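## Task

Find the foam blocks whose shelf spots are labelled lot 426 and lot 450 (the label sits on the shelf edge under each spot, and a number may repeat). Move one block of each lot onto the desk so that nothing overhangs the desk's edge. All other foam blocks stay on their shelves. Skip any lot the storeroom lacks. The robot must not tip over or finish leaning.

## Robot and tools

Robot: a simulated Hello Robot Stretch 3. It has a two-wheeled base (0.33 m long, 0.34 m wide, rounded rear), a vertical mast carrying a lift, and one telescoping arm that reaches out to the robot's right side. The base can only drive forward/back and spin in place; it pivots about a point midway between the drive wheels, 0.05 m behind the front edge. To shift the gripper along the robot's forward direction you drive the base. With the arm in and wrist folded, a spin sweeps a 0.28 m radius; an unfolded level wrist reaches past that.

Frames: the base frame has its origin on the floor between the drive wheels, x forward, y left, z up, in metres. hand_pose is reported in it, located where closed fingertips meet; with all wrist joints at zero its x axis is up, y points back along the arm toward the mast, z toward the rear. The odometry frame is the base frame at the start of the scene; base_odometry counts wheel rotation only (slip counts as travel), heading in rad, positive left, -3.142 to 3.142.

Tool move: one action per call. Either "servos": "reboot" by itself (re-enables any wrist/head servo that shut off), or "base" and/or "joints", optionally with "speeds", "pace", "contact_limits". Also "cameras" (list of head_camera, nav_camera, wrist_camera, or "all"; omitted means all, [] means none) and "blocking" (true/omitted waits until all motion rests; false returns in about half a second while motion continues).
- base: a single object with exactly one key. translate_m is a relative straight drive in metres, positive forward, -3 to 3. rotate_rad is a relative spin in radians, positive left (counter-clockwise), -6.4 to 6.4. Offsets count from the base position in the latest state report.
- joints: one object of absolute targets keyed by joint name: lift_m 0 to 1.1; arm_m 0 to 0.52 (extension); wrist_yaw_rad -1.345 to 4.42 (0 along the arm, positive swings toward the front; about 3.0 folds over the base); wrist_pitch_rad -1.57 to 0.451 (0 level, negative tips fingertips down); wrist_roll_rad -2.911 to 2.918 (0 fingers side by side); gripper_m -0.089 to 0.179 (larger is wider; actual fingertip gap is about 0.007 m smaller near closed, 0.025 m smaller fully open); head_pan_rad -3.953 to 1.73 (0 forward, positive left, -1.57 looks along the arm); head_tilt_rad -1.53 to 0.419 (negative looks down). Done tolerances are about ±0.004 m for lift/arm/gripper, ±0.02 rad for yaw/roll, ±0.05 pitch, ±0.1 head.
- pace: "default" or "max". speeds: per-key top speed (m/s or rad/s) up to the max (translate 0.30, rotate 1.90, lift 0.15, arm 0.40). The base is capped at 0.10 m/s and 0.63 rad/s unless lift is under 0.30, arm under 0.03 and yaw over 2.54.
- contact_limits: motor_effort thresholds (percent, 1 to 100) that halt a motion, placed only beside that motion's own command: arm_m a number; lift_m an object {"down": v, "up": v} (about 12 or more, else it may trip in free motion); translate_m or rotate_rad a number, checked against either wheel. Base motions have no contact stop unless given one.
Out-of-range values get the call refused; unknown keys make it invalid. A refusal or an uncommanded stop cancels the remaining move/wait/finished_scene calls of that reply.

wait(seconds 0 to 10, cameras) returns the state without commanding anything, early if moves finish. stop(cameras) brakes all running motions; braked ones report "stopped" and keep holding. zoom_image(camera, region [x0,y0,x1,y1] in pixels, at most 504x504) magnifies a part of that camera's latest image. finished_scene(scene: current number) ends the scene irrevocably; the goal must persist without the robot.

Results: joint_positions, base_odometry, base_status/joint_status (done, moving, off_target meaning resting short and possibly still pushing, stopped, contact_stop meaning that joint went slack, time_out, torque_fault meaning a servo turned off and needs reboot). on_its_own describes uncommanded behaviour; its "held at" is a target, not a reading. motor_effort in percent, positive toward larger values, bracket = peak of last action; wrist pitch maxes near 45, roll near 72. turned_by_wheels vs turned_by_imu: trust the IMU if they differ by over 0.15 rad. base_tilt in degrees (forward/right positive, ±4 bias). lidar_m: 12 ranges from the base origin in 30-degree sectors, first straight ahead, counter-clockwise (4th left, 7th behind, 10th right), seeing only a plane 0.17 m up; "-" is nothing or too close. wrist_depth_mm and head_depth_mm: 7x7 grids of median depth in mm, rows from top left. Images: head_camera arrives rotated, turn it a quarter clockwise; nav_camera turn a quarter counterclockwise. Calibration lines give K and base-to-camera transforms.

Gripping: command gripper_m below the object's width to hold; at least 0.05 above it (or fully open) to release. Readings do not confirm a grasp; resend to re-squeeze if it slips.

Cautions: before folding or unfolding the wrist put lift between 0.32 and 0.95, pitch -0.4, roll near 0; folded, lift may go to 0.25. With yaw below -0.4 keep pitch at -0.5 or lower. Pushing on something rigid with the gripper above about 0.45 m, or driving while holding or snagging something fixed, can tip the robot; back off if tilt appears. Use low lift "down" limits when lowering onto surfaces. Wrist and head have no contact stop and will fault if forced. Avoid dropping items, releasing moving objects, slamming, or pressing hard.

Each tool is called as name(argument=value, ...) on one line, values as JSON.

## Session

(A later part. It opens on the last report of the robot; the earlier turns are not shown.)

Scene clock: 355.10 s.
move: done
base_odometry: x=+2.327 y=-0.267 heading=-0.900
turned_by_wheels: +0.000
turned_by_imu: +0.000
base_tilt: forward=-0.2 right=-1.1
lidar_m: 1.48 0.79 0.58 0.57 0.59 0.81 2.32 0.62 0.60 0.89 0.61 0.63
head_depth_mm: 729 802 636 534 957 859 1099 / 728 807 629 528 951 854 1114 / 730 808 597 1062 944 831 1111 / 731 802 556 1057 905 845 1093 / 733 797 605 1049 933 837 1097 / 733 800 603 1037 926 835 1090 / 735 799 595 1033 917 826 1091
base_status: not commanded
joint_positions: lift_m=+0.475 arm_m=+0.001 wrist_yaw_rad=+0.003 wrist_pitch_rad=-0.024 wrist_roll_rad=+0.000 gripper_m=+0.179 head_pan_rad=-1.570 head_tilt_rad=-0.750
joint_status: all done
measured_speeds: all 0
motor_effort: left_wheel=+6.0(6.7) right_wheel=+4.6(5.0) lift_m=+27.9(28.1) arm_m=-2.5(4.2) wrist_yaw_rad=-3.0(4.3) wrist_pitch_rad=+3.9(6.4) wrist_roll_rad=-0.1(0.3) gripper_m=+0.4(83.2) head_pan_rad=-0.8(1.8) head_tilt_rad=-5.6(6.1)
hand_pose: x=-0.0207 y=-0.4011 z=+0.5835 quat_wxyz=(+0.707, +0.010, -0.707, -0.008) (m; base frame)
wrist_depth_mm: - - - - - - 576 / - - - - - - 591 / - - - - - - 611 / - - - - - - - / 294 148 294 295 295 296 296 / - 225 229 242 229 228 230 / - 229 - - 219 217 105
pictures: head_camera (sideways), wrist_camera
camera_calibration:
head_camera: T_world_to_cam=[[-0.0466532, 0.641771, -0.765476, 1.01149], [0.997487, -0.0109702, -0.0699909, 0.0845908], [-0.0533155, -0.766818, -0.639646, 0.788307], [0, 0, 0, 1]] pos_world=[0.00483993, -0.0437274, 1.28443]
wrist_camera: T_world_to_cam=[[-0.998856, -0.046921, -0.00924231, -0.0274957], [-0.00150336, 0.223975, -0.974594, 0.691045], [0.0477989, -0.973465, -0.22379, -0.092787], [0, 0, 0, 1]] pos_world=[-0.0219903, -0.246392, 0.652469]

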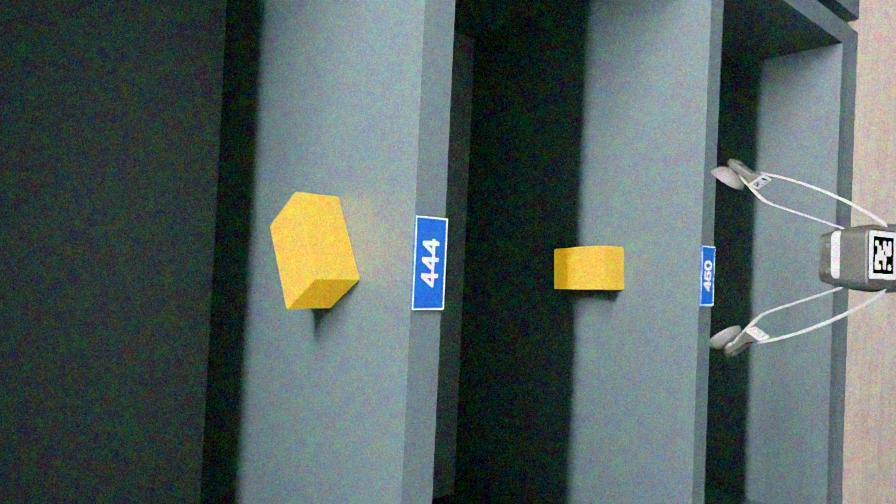

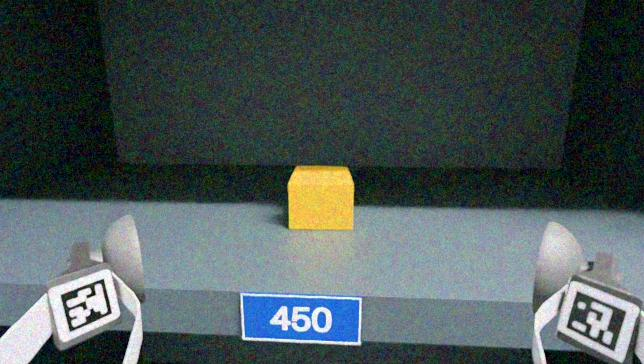

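move(joints={"arm_m":0.185}, contact_limits={"arm_m":35}, cameras=[])

move(joints={"gripper_m":0.02}, cameras=["wrist_camera"])

move(joints={"lift_m":0.56}, cameras=["wrist_camera"])

move(joints={"arm_m":0.01}, speeds={"arm_m":0.3}, cameras=["wrist_camera"])

Scene clock: 368.73 s.
move: done
base_odometry: x=+2.327 y=-0.267 heading=-0.900
turned_by_wheels: +0.000
turned_by_imu: +0.000
base_tilt: forward=-0.2 right=-1.1
lidar_m: 1.48 0.79 0.58 0.57 0.59 0.81 2.32 0.62 0.61 0.89 0.61 0.63
head_depth_mm: 727 806 636 534 962 861 1104 / 731 805 629 528 951 854 1111 / 728 807 595 1063 946 793 560 / 734 800 557 1058 905 679 1085 / 731 796 606 1049 933 837 1097 / 736 797 601 1041 926 831 1094 / 736 798 595 1035 917 829 1089
base_status: not commanded
joint_positions: lift_m=+0.475 arm_m=+0.185 wrist_yaw_rad=+0.003 wrist_pitch_rad=-0.024 wrist_roll_rad=+0.000 gripper_m=+0.179 head_pan_rad=-1.570 head_tilt_rad=-0.750
joint_status: all done
measured_speeds: all 0
motor_effort: left_wheel=+6.1(6.7) right_wheel=+4.7(5.1) lift_m=+26.8(30.0) arm_m=+12.7(14.5) wrist_yaw_rad=-3.0(4.8) wrist_pitch_rad=+3.9(4.1) wrist_roll_rad=+0.0(0.3) gripper_m=+0.7(1.1) head_pan_rad=+0.4(1.0) head_tilt_rad=-5.7(5.8)
contact_limits: arm_m 35 (drawing in: default 31, maximum 55; extending or still: default 39, maximum 69)
hand_pose: x=-0.0207 y=-0.5856 z=+0.5836 quat_wxyz=(+0.707, +0.010, -0.707, -0.008) (m; base frame)
wrist_depth_mm: - - - - - - - / - - - - - - - / - - - - - - - / - - - - - - - / 292 147 292 169 293 294 295 / - 145 158 141 227 215 227 / 163 177 146 144 177 178 107
pictures: none
No camera images: "cameras" was empty.

Scene clock: 370.87 s.
move: done
base_odometry: x=+2.327 y=-0.267 heading=-0.900
turned_by_wheels: +0.000
turned_by_imu: +0.000
base_tilt: forward=-0.2 right=-1.1
lidar_m: 1.48 0.79 0.58 0.56 0.59 0.81 2.32 0.62 0.60 0.89 0.61 0.64
head_depth_mm: 728 804 636 533 961 856 1097 / 728 807 629 528 953 851 1114 / 731 807 597 1065 943 791 560 / 732 801 557 1054 885 679 1081 / 735 798 605 1048 928 837 1103 / 733 799 601 1039 929 834 1099 / 735 799 594 1034 924 829 1091
base_status: not commanded
joint_positions: lift_m=+0.475 arm_m=+0.185 wrist_yaw_rad=+0.003 wrist_pitch_rad=-0.022 wrist_roll_rad=+0.000 gripper_m=+0.021 head_pan_rad=-1.570 head_tilt_rad=-0.750
joint_status: all done
measured_speeds: all 0
motor_effort: left_wheel=+5.8(6.5) right_wheel=+4.5(5.0) lift_m=+25.3(27.6) arm_m=+12.5(12.9) wrist_yaw_rad=-4.0(4.2) wrist_pitch_rad=+3.7(4.0) wrist_roll_rad=-0.1(0.3) gripper_m=-13.4(86.3) head_pan_rad=+0.6(1.1) head_tilt_rad=-4.9(5.5)
contact_limits: arm_m 35 (drawing in: default 31, maximum 55; extending or still: default 39, maximum 69)
hand_pose: x=-0.0207 y=-0.5856 z=+0.5839 quat_wxyz=(+0.707, +0.009, -0.707, -0.007) (m; base frame)
wrist_depth_mm: - - - - - - - / - - - - - - - / - - - - - - - / - - - - - - - / 293 295 158 - 151 295 297 / 227 227 128 146 127 228 228 / 178 171 163 148 153 178 179
pictures: wrist_camera
camera_calibration:
wrist_camera: T_world_to_cam=[[-0.998856, -0.0469395, -0.00916102, -0.0362024], [-0.00150887, 0.222387, -0.974957, 0.73207], [0.0478013, -0.973828, -0.222203, -0.273342], [0, 0, 0, 1]] pos_world=[-0.0219903, -0.430691, 0.652667]

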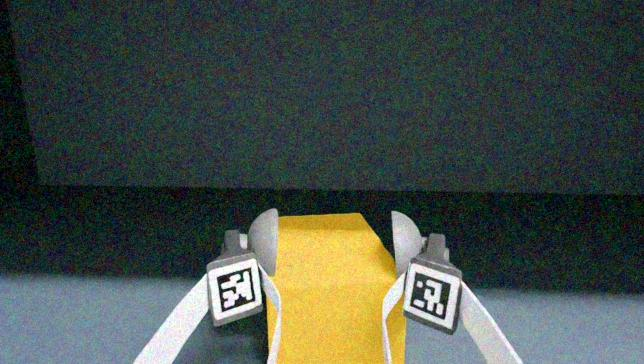

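Scene clock: 372.47 s.
move: done
base_odometry: x=+2.327 y=-0.267 heading=-0.900
turned_by_wheels: +0.000
turned_by_imu: +0.000
base_tilt: forward=-0.2 right=-1.2
lidar_m: 1.48 0.79 0.58 0.56 0.59 0.81 2.32 0.62 0.60 0.89 0.61 0.64
head_depth_mm: 729 804 637 533 960 855 1100 / 731 807 629 528 950 834 1090 / 732 806 596 1066 943 546 1087 / 732 802 556 1058 823 573 1105 / 732 798 606 1050 929 841 1098 / 735 800 601 1038 926 834 1094 / 736 799 595 1032 921 827 1088
base_status: not commanded
joint_positions: lift_m=+0.560 arm_m=+0.185 wrist_yaw_rad=+0.003 wrist_pitch_rad=-0.022 wrist_roll_rad=+0.000 gripper_m=+0.021 head_pan_rad=-1.570 head_tilt_rad=-0.750
joint_status: all done
measured_speeds: all 0
motor_effort: left_wheel=+6.4(6.4) right_wheel=+4.2(4.8) lift_m=+29.1(31.8) arm_m=+10.9(12.3) wrist_yaw_rad=-4.3(4.3) wrist_pitch_rad=+3.5(3.8) wrist_roll_rad=+0.1(0.3) gripper_m=-12.7(13.4) head_pan_rad=+0.8(1.4) head_tilt_rad=-4.4(5.8)
contact_limits: arm_m 35 (drawing in: default 31, maximum 55; extending or still: default 39, maximum 69)
hand_pose: x=-0.0207 y=-0.5856 z=+0.6689 quat_wxyz=(+0.707, +0.009, -0.707, -0.007) (m; base frame)
wrist_depth_mm: - - - - - - - / - - - - - - - / - - - - - - - / - - - - - - - / - - 154 - 149 - - / - - 127 147 126 - - / 304 103 292 149 152 293 305
pictures: wrist_camera
camera_calibration:
wrist_camera: T_world_to_cam=[[-0.998861, -0.0468375, -0.00913865, -0.0353962], [-0.00150696, 0.222366, -0.974962, 0.814935], [0.0476969, -0.973837, -0.222184, -0.254476], [0, 0, 0, 1]] pos_world=[-0.0219901, -0.430691, 0.737667]

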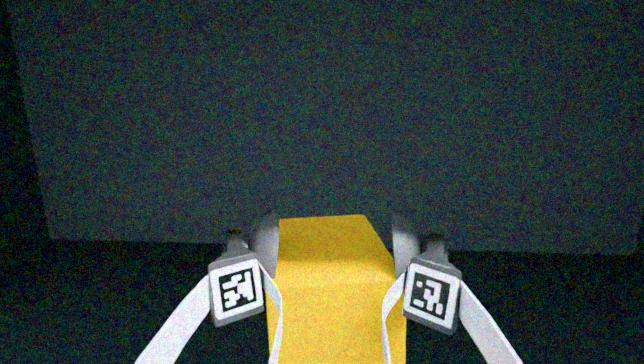

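Scene clock: 375.00 s.
move: done
base_odometry: x=+2.327 y=-0.267 heading=-0.900
turned_by_wheels: +0.000
turned_by_imu: +0.000
base_tilt: forward=-0.4 right=-1.3
lidar_m: 1.48 0.79 0.58 0.57 0.59 0.81 2.32 0.62 0.60 0.89 0.61 0.63
head_depth_mm: 727 806 637 534 957 858 1097 / 730 806 628 528 950 857 1110 / 730 808 597 1062 949 846 1109 / 732 800 556 1062 937 699 501 / 731 795 605 1049 929 838 1101 / 735 797 602 1039 923 835 1096 / 734 797 594 1033 917 828 1089
base_status: not commanded
joint_positions: lift_m=+0.560 arm_m=+0.010 wrist_yaw_rad=+0.003 wrist_pitch_rad=-0.022 wrist_roll_rad=+0.000 gripper_m=+0.021 head_pan_rad=-1.570 head_tilt_rad=-0.750
joint_status: all done
measured_speeds: all 0
motor_effort: left_wheel=+6.5(6.5) right_wheel=+4.0(5.2) lift_m=+27.0(29.2) arm_m=-12.7(14.2) wrist_yaw_rad=-3.0(4.6) wrist_pitch_rad=+3.7(3.8) wrist_roll_rad=+0.2(0.3) gripper_m=-12.3(13.2) head_pan_rad=+0.9(1.8) head_tilt_rad=-4.8(5.6)
hand_pose: x=-0.0207 y=-0.4106 z=+0.6689 quat_wxyz=(+0.707, +0.009, -0.707, -0.007) (m; base frame)
wrist_depth_mm: - - - - - - 571 / - - - - - - 578 / - - - - - - 602 / - - - - - - - / - - 154 - 148 - - / - - 127 147 126 - - / 307 103 294 149 152 294 309
pictures: wrist_camera
camera_calibration:
wrist_camera: T_world_to_cam=[[-0.998861, -0.0468375, -0.00913865, -0.0271997], [-0.00150696, 0.222366, -0.974962, 0.776021], [0.0476969, -0.973837, -0.222184, -0.0840546], [0, 0, 0, 1]] pos_world=[-0.0219901, -0.255691, 0.737667]

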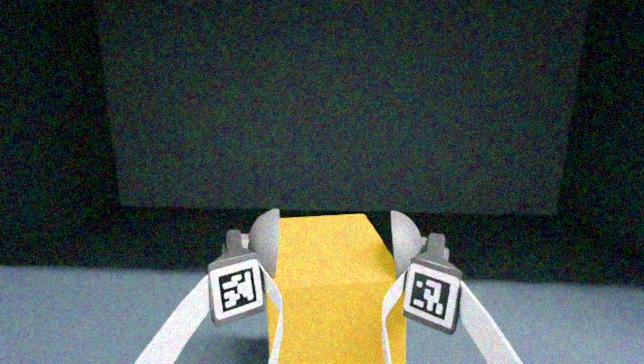

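move(joints={"wrist_yaw_rad":1.57,"lift_m":0.75,"head_pan_rad":0,"head_tilt_rad":-0.4}, cameras=[])

move(base={"translate_m":0.9}, cameras=["wrist_camera"])

move(base={"rotate_rad":-1.571}, cameras=["wrist_camera"])

move(base={"translate_m":0.9}, cameras=[])

move(base={"translate_m":0.85}, cameras=[])

move(base={"rotate_rad":1.571}, joints={"head_pan_rad":-1.57,"head_tilt_rad":-0.45}, cameras=[])

move(base={"translate_m":-1.25}, joints={"wrist_yaw_rad":0}, cameras=["head_camera","nav_camera","wrist_camera"])

Scene clock: 400.83 s.
move: done
base_odometry: x=+2.327 y=-0.267 heading=-0.900
turned_by_wheels: +0.000
turned_by_imu: +0.000
base_tilt: forward=-0.3 right=-1.1
lidar_m: 1.48 0.79 0.58 0.57 0.59 0.81 2.32 0.62 0.60 0.89 0.61 0.64
head_depth_mm: 1240 1317 1406 1506 1628 1725 1432 / 1234 1314 1414 1506 1635 1714 1420 / 1241 1316 1407 1507 1615 1732 1415 / 1242 1324 1410 1516 1629 1710 1406 / 1239 1321 1406 1512 1630 1705 1394 / 1238 1321 1404 1516 1633 1713 1390 / 1239 1321 1407 1498 1596 1624 1392
base_status: not commanded
joint_positions: lift_m=+0.750 arm_m=+0.010 wrist_yaw_rad=+1.567 wrist_pitch_rad=-0.022 wrist_roll_rad=+0.000 gripper_m=+0.021 head_pan_rad=+0.005 head_tilt_rad=-0.396
joint_status: all done
measured_speeds: all 0
motor_effort: left_wheel=+6.2(6.7) right_wheel=+4.1(5.0) lift_m=+29.0(32.1) arm_m=-11.9(13.1) wrist_yaw_rad=+1.9(5.2) wrist_pitch_rad=+3.7(3.8) wrist_roll_rad=+0.1(0.3) gripper_m=-12.6(13.1) head_pan_rad=-2.9(5.9) head_tilt_rad=-0.8(7.6)
hand_pose: x=+0.2343 y=-0.1560 z=+0.8589 quat_wxyz=(+0.507, +0.505, -0.495, +0.494) (m; base frame)
wrist_depth_mm: - - - - - - - / - - - - - - - / - - - - - - - / - - - - - - - / - - 161 - - - - / - - 128 147 127 - 391 / - - - 149 153 - 377
pictures: none
No camera images: "cameras" was empty.

Scene clock: 410.97 s.
move: done
base_odometry: x=+2.887 y=-0.971 heading=-0.900
turned_by_wheels: +0.000
turned_by_imu: +0.000
base_tilt: forward=-0.4 right=-1.1
lidar_m: 0.59 0.61 0.57 0.55 0.58 0.79 2.28 0.64 0.63 2.18 0.82 0.61
head_depth_mm: 468 498 532 572 615 672 735 / 467 498 533 572 619 669 736 / 468 497 532 571 619 671 735 / 467 497 532 571 617 674 735 / 468 497 532 572 619 671 736 / 468 499 533 572 618 671 735 / 469 497 533 572 618 670 735
base_status: done
joint_positions: lift_m=+0.750 arm_m=+0.010 wrist_yaw_rad=+1.567 wrist_pitch_rad=-0.022 wrist_roll_rad=+0.000 gripper_m=+0.021 head_pan_rad=+0.000 head_tilt_rad=-0.400
joint_status: not commanded
measured_speeds: all 0
motor_effort: left_wheel=+2.6(12.7) right_wheel=+7.2(11.0) lift_m=+23.9(29.8) arm_m=-11.1(12.6) wrist_yaw_rad=+2.2(4.2) wrist_pitch_rad=+3.7(3.8) wrist_roll_rad=+0.0(0.3) gripper_m=-12.6(13.4) head_pan_rad=-3.2(3.7) head_tilt_rad=-3.7(5.0)
hand_pose: x=+0.2343 y=-0.1560 z=+0.8589 quat_wxyz=(+0.507, +0.505, -0.495, +0.494) (m; base frame)
wrist_depth_mm: - - - - - - - / - - - - - - - / - - - - - - - / - - - - - - - / - - 154 - 148 - - / - - 127 147 126 - - / - 95 - 149 152 - -
pictures: wrist_camera
camera_calibration:
wrist_camera: T_world_to_cam=[[0.0402894, -0.999146, -0.00913947, -0.150769], [-0.222391, -0.0000494571, -0.974957, 0.922085], [0.974125, 0.041313, -0.222203, 0.135244], [0, 0, 0, 1]] pos_world=[0.0793933, -0.156182, 0.927667]

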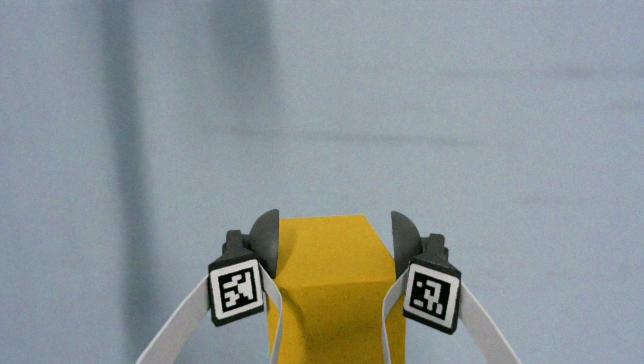

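Scene clock: 414.57 s.
move: done
base_odometry: x=+2.887 y=-0.971 heading=-2.471
turned_by_wheels: -1.571
turned_by_imu: -1.546
base_tilt: forward=-0.4 right=-1.2
lidar_m: 2.07 0.82 0.61 0.59 0.61 0.57 0.55 0.58 0.81 2.28 0.63 0.63
head_depth_mm: 2680 2841 2991 3216 2463 1799 1159 / 2697 2874 3029 3209 2440 1788 1422 / 2704 2875 3047 3249 2415 1779 1416 / 2700 2866 3030 3193 2410 1784 1400 / 2706 2849 3083 3210 2382 1770 1405 / 2272 2337 2400 2489 2261 1758 1393 / 1570 1598 1638 1685 1708 1647 1390
base_status: done
joint_positions: lift_m=+0.750 arm_m=+0.010 wrist_yaw_rad=+1.567 wrist_pitch_rad=-0.022 wrist_roll_rad=+0.000 gripper_m=+0.021 head_pan_rad=+0.000 head_tilt_rad=-0.400
joint_status: not commanded
measured_speeds: all 0
motor_effort: left_wheel=+8.8(12.9) right_wheel=-9.5(13.8) lift_m=+24.4(25.3) arm_m=-11.7(12.8) wrist_yaw_rad=+1.3(3.3) wrist_pitch_rad=+3.6(3.8) wrist_roll_rad=-0.1(0.3) gripper_m=-12.5(13.2) head_pan_rad=-2.9(3.9) head_tilt_rad=-3.7(4.7)
hand_pose: x=+0.2343 y=-0.1559 z=+0.8589 quat_wxyz=(+0.507, +0.505, -0.495, +0.494) (m; base frame)
wrist_depth_mm: - - - - - - 368 / - - - - - - 367 / - - - - - - 349 / - - - - - - 360 / - - 161 - - - 371 / - - 128 148 126 - 381 / - - - 149 152 - 392
pictures: wrist_camera
camera_calibration:
wrist_camera: T_world_to_cam=[[0.0407008, -0.99913, -0.0091274, -0.150811], [-0.222387, -0.000152646, -0.974958, 0.922069], [0.974108, 0.0417114, -0.2222, 0.135305], [0, 0, 0, 1]] pos_world=[0.0793931, -0.156183, 0.927667]

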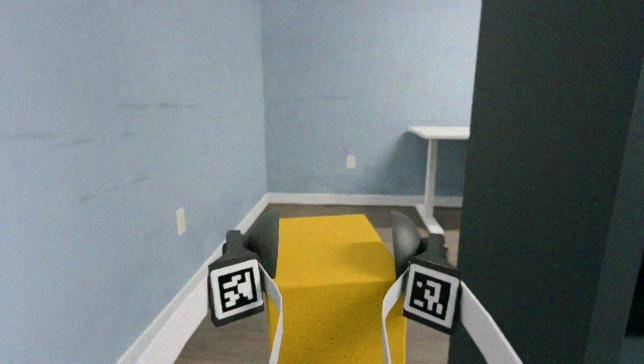

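Scene clock: 424.70 s.
move: done
base_odometry: x=+2.182 y=-1.531 heading=-2.471
turned_by_wheels: +0.000
turned_by_imu: +0.000
base_tilt: forward=-0.3 right=-1.3
lidar_m: 1.98 0.78 0.58 0.56 0.59 0.82 1.45 0.63 0.47 0.45 2.73 2.02
head_depth_mm: 1934 2042 2203 2337 2266 1800 1427 / 1930 2050 2212 2363 2444 1792 1427 / 1930 2068 2206 2371 2412 1797 1418 / 1938 2059 2197 2343 2405 1772 1401 / 1939 2071 2190 2374 2363 1750 1402 / 1918 2053 2170 2347 2208 1738 1393 / 1512 1535 1561 1597 1645 1623 1381
base_status: done
joint_positions: lift_m=+0.750 arm_m=+0.010 wrist_yaw_rad=+1.567 wrist_pitch_rad=-0.022 wrist_roll_rad=+0.000 gripper_m=+0.021 head_pan_rad=+0.000 head_tilt_rad=-0.400
joint_status: not commanded
measured_speeds: all 0
motor_effort: left_wheel=+3.4(12.3) right_wheel=+6.0(10.4) lift_m=+26.2(26.5) arm_m=-5.8(12.2) wrist_yaw_rad=+2.0(3.2) wrist_pitch_rad=+3.7(3.8) wrist_roll_rad=-0.3(0.4) gripper_m=-12.4(13.3) head_pan_rad=-2.9(3.8) head_tilt_rad=-2.9(4.8)
hand_pose: x=+0.2343 y=-0.1559 z=+0.8589 quat_wxyz=(+0.507, +0.505, -0.495, +0.494) (m; base frame)
wrist_depth_mm: - - - - - - - / - - - - - - - / - - - - - - - / - - - - - - - / - - 161 - - - - / - - 128 147 127 - - / - - - 149 152 - -
pictures: none
No camera images: "cameras" was empty.

Scene clock: 434.33 s.
move: done
base_odometry: x=+1.516 y=-2.060 heading=-2.471
turned_by_wheels: +0.000
turned_by_imu: +0.000
base_tilt: forward=-0.3 right=-1.3
lidar_m: 1.46 0.75 0.56 0.54 0.57 0.79 2.28 0.95 1.21 3.58 1.74 1.31
head_depth_mm: 1214 1290 1379 1483 1599 1700 1422 / 1222 1296 1379 1490 1607 1696 1418 / 1220 1297 1390 1487 1606 1698 1398 / 1225 1293 1382 1500 1612 1710 1411 / 1226 1296 1392 1506 1613 1700 1393 / 1221 1308 1398 1490 1609 1700 1397 / 1225 1308 1377 1465 1564 1590 1389
base_status: done
joint_positions: lift_m=+0.750 arm_m=+0.010 wrist_yaw_rad=+1.567 wrist_pitch_rad=-0.022 wrist_roll_rad=+0.000 gripper_m=+0.021 head_pan_rad=+0.000 head_tilt_rad=-0.400
joint_status: not commanded
measured_speeds: all 0
motor_effort: left_wheel=+2.8(10.4) right_wheel=+6.8(10.4) lift_m=+28.1(28.1) arm_m=-0.6(6.1) wrist_yaw_rad=+0.8(3.8) wrist_pitch_rad=+3.6(3.8) wrist_roll_rad=+0.0(0.3) gripper_m=-12.6(13.3) head_pan_rad=-3.0(3.5) head_tilt_rad=-2.1(3.6)
hand_pose: x=+0.2343 y=-0.1559 z=+0.8589 quat_wxyz=(+0.507, +0.505, -0.495, +0.494) (m; base frame)
wrist_depth_mm: - - - - - - - / - - - - - - - / - - - - - - - / - - - - - - - / - - 161 - - - - / - - 127 147 127 - - / - 103 - 149 153 - -
pictures: none
No camera images: "cameras" was empty.

Scene clock: 437.93 s.
move: done
base_odometry: x=+1.516 y=-2.060 heading=-0.900
turned_by_wheels: +1.571
turned_by_imu: +1.545
base_tilt: forward=-0.2 right=-1.2
lidar_m: 0.54 0.57 0.78 2.23 1.04 1.19 3.39 1.64 1.31 1.46 0.76 0.56
head_depth_mm: 1214 1305 1404 1527 1674 1722 1369 / 1210 1307 1410 1526 1668 1694 1367 / 1215 1305 1411 1525 1668 1695 1363 / 1214 1307 1408 1521 1666 1676 1351 / 1212 1304 1408 1527 1661 1664 1351 / 1219 1304 1410 1521 1654 1660 1338 / 1222 1306 1393 1491 1612 1558 1334
base_status: done
joint_positions: lift_m=+0.750 arm_m=+0.010 wrist_yaw_rad=+1.567 wrist_pitch_rad=-0.022 wrist_roll_rad=+0.000 gripper_m=+0.021 head_pan_rad=-1.571 head_tilt_rad=-0.450
joint_status: all done
measured_speeds: all 0
motor_effort: left_wheel=-8.9(12.1) right_wheel=+9.3(12.7) lift_m=+28.1(28.5) arm_m=-6.5(6.8) wrist_yaw_rad=+2.9(2.9) wrist_pitch_rad=+3.7(3.8) wrist_roll_rad=+0.2(0.3) gripper_m=-12.8(13.4) head_pan_rad=+3.6(6.5) head_tilt_rad=-4.6(8.7)
hand_pose: x=+0.2343 y=-0.1559 z=+0.8589 quat_wxyz=(+0.507, +0.505, -0.495, +0.494) (m; base frame)
wrist_depth_mm: - - - - - - - / - - - - - - - / - - - - - - - / - - - - - - - / - - 154 - 148 - - / - - 128 147 126 - - / - 94 - 150 151 - -
pictures: none
No camera images: "cameras" was empty.

Scene clock: 451.57 s.
move: done
base_odometry: x=+0.740 y=-1.080 heading=-0.900
turned_by_wheels: +0.000
turned_by_imu: +0.000
base_tilt: forward=-0.2 right=-1.1
lidar_m: 1.78 1.85 0.87 0.84 0.88 1.21 2.49 1.98 0.84 0.96 1.05 1.84
head_depth_mm: 1197 1287 1390 1450 1029 862 1366 / 1196 1292 1396 1464 1018 859 1301 / 1206 1285 1394 1461 1013 851 1288 / 1200 1288 1382 1464 1003 782 498 / 1196 1289 1384 1450 1001 840 1308 / 1207 1290 1393 1464 993 1507 1331 / 1201 1291 1392 1455 979 1249 1308
base_status: done
joint_positions: lift_m=+0.750 arm_m=+0.010 wrist_yaw_rad=+0.003 wrist_pitch_rad=-0.022 wrist_roll_rad=+0.000 gripper_m=+0.021 head_pan_rad=-1.570 head_tilt_rad=-0.450
joint_status: all done
measured_speeds: all 0
motor_effort: left_wheel=-3.2(13.5) right_wheel=-8.2(11.7) lift_m=+29.1(30.0) arm_m=-3.7(12.8) wrist_yaw_rad=-2.5(7.1) wrist_pitch_rad=+3.7(3.9) wrist_roll_rad=-0.2(0.3) gripper_m=-12.7(13.4) head_pan_rad=+3.4(4.2) head_tilt_rad=-2.4(4.7)
hand_pose: x=-0.0207 y=-0.4106 z=+0.8589 quat_wxyz=(+0.707, +0.009, -0.707, -0.007) (m; base frame)
wrist_depth_mm: - - - - - - - / - - - - - - - / - - - - - - - / - - - - - - - / - - 154 - 148 - - / - - 127 147 126 - - / - 103 943 149 153 - -
pictures: head_camera (sideways), nav_camera (sideways), wrist_camera
camera_calibration:
head_camera: T_world_to_cam=[[-0.0465815, 0.386884, -0.920951, 1.21419], [0.997507, -0.0309154, -0.0634409, 0.0760996], [-0.0530159, -0.92161, -0.384479, 0.456319], [0, 0, 0, 1]] pos_world=[0.00484101, -0.0468498, 1.29848]
nav_camera: T_world_to_cam=[[0.0173813, -0.411128, 0.911412, -1.14312], [-0.99979, -0.0170799, 0.0113622, 0.0415215], [0.0108955, -0.911418, -0.411338, 0.488491], [0, 0, 0, 1]] pos_world=[0.0560594, -0.0240402, 1.24232]
wrist_camera: T_world_to_cam=[[-0.998861, -0.0468375, -0.00913865, -0.0254633], [-0.00150696, 0.222366, -0.974962, 0.961264], [0.0476969, -0.973837, -0.222184, -0.0418397], [0, 0, 0, 1]] pos_world=[-0.0219901, -0.255691, 0.927667]

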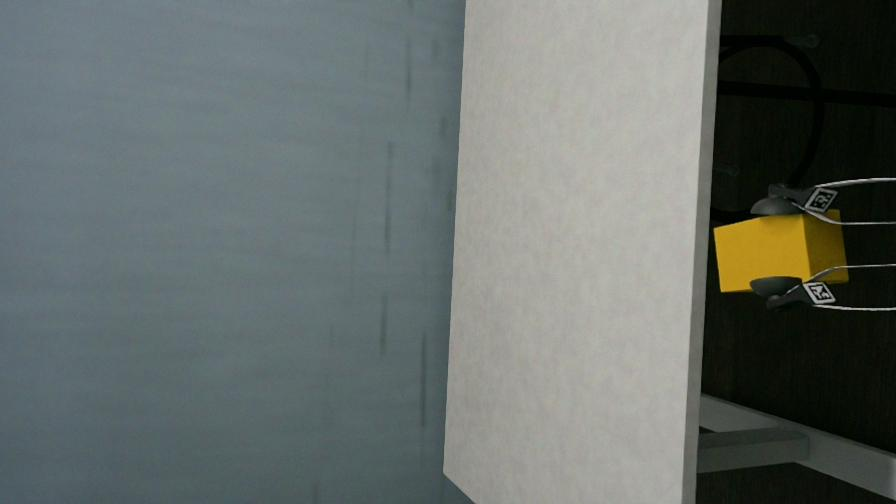

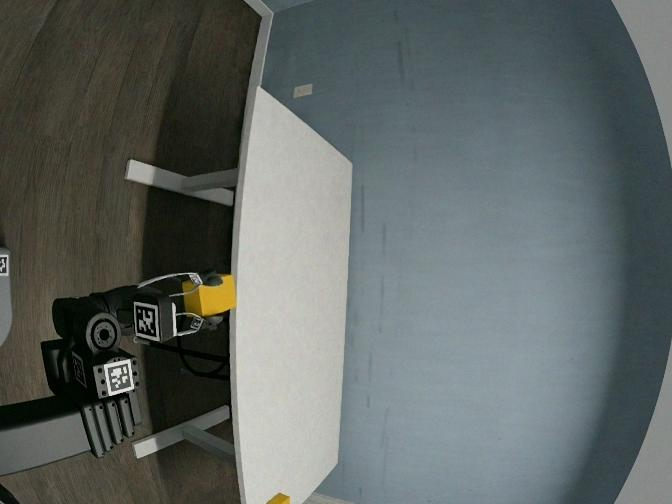

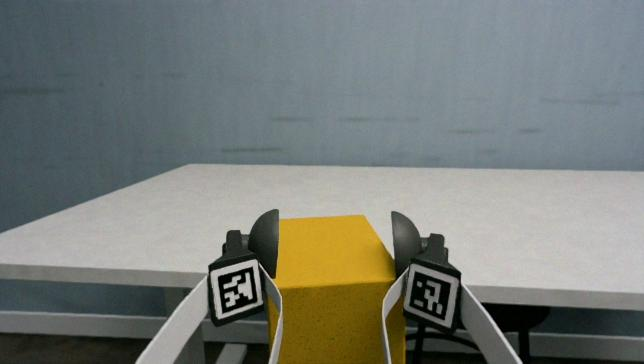

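move(joints={"arm_m":0.37}, speeds={"arm_m":0.25}, cameras=[])

move(joints={"lift_m":0.69}, cameras=[])

move(joints={"lift_m":0.645}, speeds={"lift_m":0.03}, contact_limits={"lift_m":{"down":14}}, cameras=["head_camera"])

Scene clock: 460.13 s.
move: done
base_odometry: x=+0.740 y=-1.080 heading=-0.900
turned_by_wheels: +0.000
turned_by_imu: +0.000
base_tilt: forward=-0.3 right=-1.2
lidar_m: 1.77 1.85 0.87 0.84 0.88 1.21 2.50 1.98 0.84 0.96 1.05 1.84
head_depth_mm: 1198 1291 1387 1449 1030 864 1337 / 1199 1285 1393 1453 1020 471 361 / 1203 1293 1391 1452 586 556 1325 / 1198 1284 1382 1458 638 780 1340 / 1212 1289 1385 1451 995 843 1345 / 1207 1285 1381 1462 991 1504 1343 / 1195 1283 1397 1457 980 1250 1304
base_status: not commanded
joint_positions: lift_m=+0.750 arm_m=+0.370 wrist_yaw_rad=+0.003 wrist_pitch_rad=-0.022 wrist_roll_rad=+0.000 gripper_m=+0.021 head_pan_rad=-1.570 head_tilt_rad=-0.450
joint_status: all done
measured_speeds: all 0
motor_effort: left_wheel=-3.2(4.2) right_wheel=-7.7(8.4) lift_m=+25.4(27.5) arm_m=+13.0(15.0) wrist_yaw_rad=-1.9(4.6) wrist_pitch_rad=+3.7(3.8) wrist_roll_rad=+0.3(0.3) gripper_m=-12.7(13.2) head_pan_rad=+3.1(3.9) head_tilt_rad=-1.9(2.5)
hand_pose: x=-0.0207 y=-0.7706 z=+0.8589 quat_wxyz=(+0.707, +0.009, -0.707, -0.007) (m; base frame)
wrist_depth_mm: - - - - - - - / - - - - - - - / - - - - - - - / - - - - - - - / - - 154 - 148 - - / - - 128 147 127 - - / - 94 - 149 152 - -
pictures: none
No camera images: "cameras" was empty.

Scene clock: 461.50 s.
move: done
base_odometry: x=+0.740 y=-1.080 heading=-0.900
turned_by_wheels: +0.000
turned_by_imu: +0.000
base_tilt: forward=-0.3 right=-1.2
lidar_m: 1.78 1.85 0.87 0.84 0.88 1.21 2.50 1.98 0.84 0.97 1.05 1.84
head_depth_mm: 1196 1292 1391 1447 1029 862 1372 / 1195 1287 1385 1460 1017 826 417 / 1196 1288 1384 1454 1011 561 1316 / 1197 1289 1397 1450 914 592 1334 / 1203 1286 1386 1459 998 840 1345 / 1203 1293 1395 1463 991 1510 1339 / 1203 1301 1390 1456 980 1246 1294
base_status: not commanded
joint_positions: lift_m=+0.690 arm_m=+0.370 wrist_yaw_rad=+0.003 wrist_pitch_rad=-0.022 wrist_roll_rad=+0.000 gripper_m=+0.021 head_pan_rad=-1.570 head_tilt_rad=-0.450
joint_status: all done
measured_speeds: all 0
motor_effort: left_wheel=-3.7(3.9) right_wheel=-7.5(8.5) lift_m=+25.5(26.4) arm_m=+12.5(13.3) wrist_yaw_rad=-2.7(3.9) wrist_pitch_rad=+3.6(3.8) wrist_roll_rad=-0.2(0.3) gripper_m=-12.6(13.2) head_pan_rad=+3.5(3.8) head_tilt_rad=-1.6(2.1)
hand_pose: x=-0.0207 y=-0.7706 z=+0.7989 quat_wxyz=(+0.707, +0.009, -0.707, -0.007) (m; base frame)
wrist_depth_mm: - - - - - - - / - - - - - - - / - - - - - - - / - - - - - - - / - - 154 - 148 - - / - - 128 147 126 - - / - 95 - 149 151 - -
pictures: none
No camera images: "cameras" was empty.

Scene clock: 463.43 s.
move: done
base_odometry: x=+0.740 y=-1.080 heading=-0.900
turned_by_wheels: +0.000
turned_by_imu: +0.000
base_tilt: forward=-0.2 right=-1.2
lidar_m: 1.78 1.85 0.87 0.84 0.88 1.21 2.49 1.98 0.84 0.97 1.06 1.84
head_depth_mm: 1198 1292 1389 1452 1027 866 1370 / 1199 1283 1384 1465 1017 827 1070 / 1196 1289 1387 1455 1016 595 1255 / 1201 1288 1391 1463 1002 609 1325 / 1214 1285 1396 1451 996 841 1349 / 1201 1288 1390 1461 987 1505 1339 / 1212 1293 1392 1457 981 1246 1295
base_status: not commanded
joint_positions: lift_m=+0.645 arm_m=+0.370 wrist_yaw_rad=+0.001 wrist_pitch_rad=+0.032 wrist_roll_rad=+0.000 gripper_m=+0.021 head_pan_rad=-1.570 head_tilt_rad=-0.450
joint_status: all done
measured_speeds: all 0
motor_effort: left_wheel=-3.3(4.0) right_wheel=-7.0(8.5) lift_m=+19.1(26.0) arm_m=+11.8(12.5) wrist_yaw_rad=-1.5(3.9) wrist_pitch_rad=-6.4(6.8) wrist_roll_rad=+0.2(0.3) gripper_m=-12.3(13.1) head_pan_rad=+3.0(3.9) head_tilt_rad=-0.3(2.1)
contact_limits: lift_m down 14 (down: maximum 72; up: maximum 65)
hand_pose: x=-0.0212 y=-0.7719 z=+0.7679 quat_wxyz=(+0.707, -0.011, -0.707, +0.012) (m; base frame)
wrist_depth_mm: - - - - - - - / - - - - - - - / - - - - - - - / - - - - - - - / - - 153 - 147 - - / - - 127 145 126 - - / - 94 - 147 148 - -
pictures: head_camera (sideways)
camera_calibration:
head_camera: T_world_to_cam=[[-0.0466201, 0.38688, -0.920951, 1.21419], [0.99751, -0.0308079, -0.0634377, 0.0761002], [-0.0529154, -0.921615, -0.384481, 0.45632], [0, 0, 0, 1]] pos_world=[0.00484118, -0.0468497, 1.29848]

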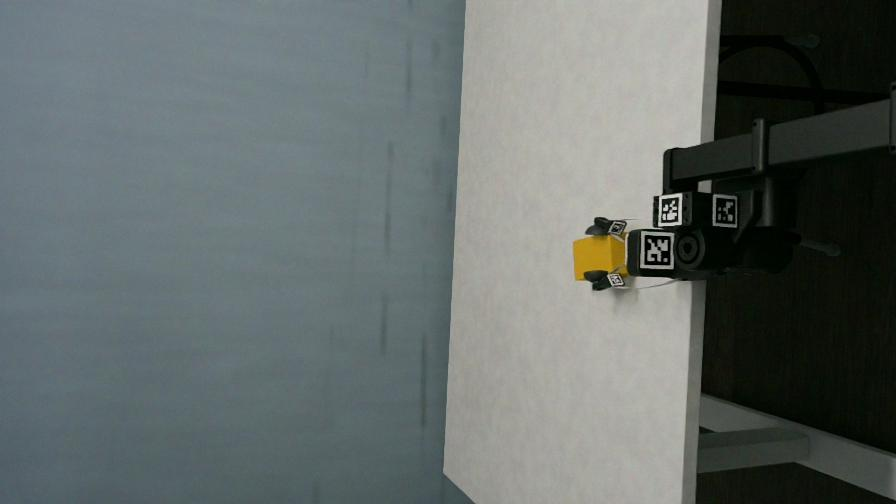

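move(joints={"gripper_m":0.179}, cameras=[])

move(joints={"arm_m":0.1}, speeds={"arm_m":0.3}, cameras=[])

finished_scene(scene=3)

Scene clock: 473.30 s.
move: done
base_odometry: x=+0.740 y=-1.080 heading=-0.900
turned_by_wheels: +0.000
turned_by_imu: +0.000
base_tilt: forward=-0.4 right=-1.1
lidar_m: 1.78 1.86 0.87 0.84 0.88 1.21 2.49 1.98 0.84 0.97 1.05 1.84
head_depth_mm: 1194 1283 1380 1452 1031 861 1364 / 1202 1286 1387 1454 1023 828 1072 / 1198 1285 1389 1450 1012 595 1258 / 1201 1289 1382 1453 959 608 1314 / 1199 1284 1398 1454 995 844 1348 / 1207 1278 1385 1455 988 1498 1336 / 1207 1288 1395 1451 982 1244 1302
base_status: not commanded
joint_positions: lift_m=+0.645 arm_m=+0.370 wrist_yaw_rad=+0.000 wrist_pitch_rad=-0.014 wrist_roll_rad=+0.000 gripper_m=+0.179 head_pan_rad=-1.570 head_tilt_rad=-0.450
joint_status: all done
measured_speeds: all 0
motor_effort: left_wheel=-3.5(4.1) right_wheel=-6.3(7.6) lift_m=+29.4(29.9) arm_m=+9.4(10.5) wrist_yaw_rad=-1.2(2.1) wrist_pitch_rad=+2.1(6.5) wrist_roll_rad=+0.0(0.3) gripper_m=+0.5(83.0) head_pan_rad=+2.6(3.7) head_tilt_rad=+0.6(1.2)
contact_limits: lift_m down 14 (down: maximum 72; up: maximum 65)
hand_pose: x=-0.0215 y=-0.7708 z=+0.7559 quat_wxyz=(+0.707, +0.005, -0.707, -0.005) (m; base frame)
wrist_depth_mm: - - - - - - - / - - - - - - - / - - - - - - - / - - - - - - - / - 142 - 145 145 - - / - 126 - 143 147 - - / - - - 149 151 - 105
pictures: none
No camera images: "cameras" was empty.

Scene clock: 476.37 s.
move: done
base_odometry: x=+0.740 y=-1.080 heading=-0.900
turned_by_wheels: +0.000
turned_by_imu: +0.000
base_tilt: forward=-0.2 right=-1.2
lidar_m: 1.78 1.85 0.87 0.84 0.88 1.21 2.50 1.97 0.84 0.97 1.05 1.84
head_depth_mm: 1197 1288 1393 1454 1030 865 1372 / 1204 1291 1389 1448 1019 857 1295 / 1198 1284 1390 1452 1019 854 1291 / 1208 1291 1390 1452 964 849 1340 / 1197 1280 1398 1456 1001 841 1273 / 1208 1288 1389 1457 994 1505 1347 / 1198 1286 1395 1454 980 1250 1300
base_status: not commanded
joint_positions: lift_m=+0.645 arm_m=+0.100 wrist_yaw_rad=+0.000 wrist_pitch_rad=-0.015 wrist_roll_rad=+0.000 gripper_m=+0.179 head_pan_rad=-1.570 head_tilt_rad=-0.450
joint_status: all done
measured_speeds: all 0
motor_effort: left_wheel=-3.5(4.1) right_wheel=-6.1(7.5) lift_m=+23.3(29.8) arm_m=-12.4(14.3) wrist_yaw_rad=-0.5(1.6) wrist_pitch_rad=+2.3(2.5) wrist_roll_rad=+0.2(0.3) gripper_m=+0.4(1.1) head_pan_rad=+3.0(3.6) head_tilt_rad=+0.1(1.1)
contact_limits: lift_m down 14 (down: maximum 72; up: maximum 65)
hand_pose: x=-0.0215 y=-0.5008 z=+0.7557 quat_wxyz=(+0.707, +0.006, -0.707, -0.006) (m; base frame)
wrist_depth_mm: - - - - - - - / - - - - - - - / - - - - - - - / - - - - - - - / - 143 - - - - - / 123 139 - - - - - / - - - - - - 105
pictures: none
No camera images: "cameras" was empty.

The scene is finished: the task was done.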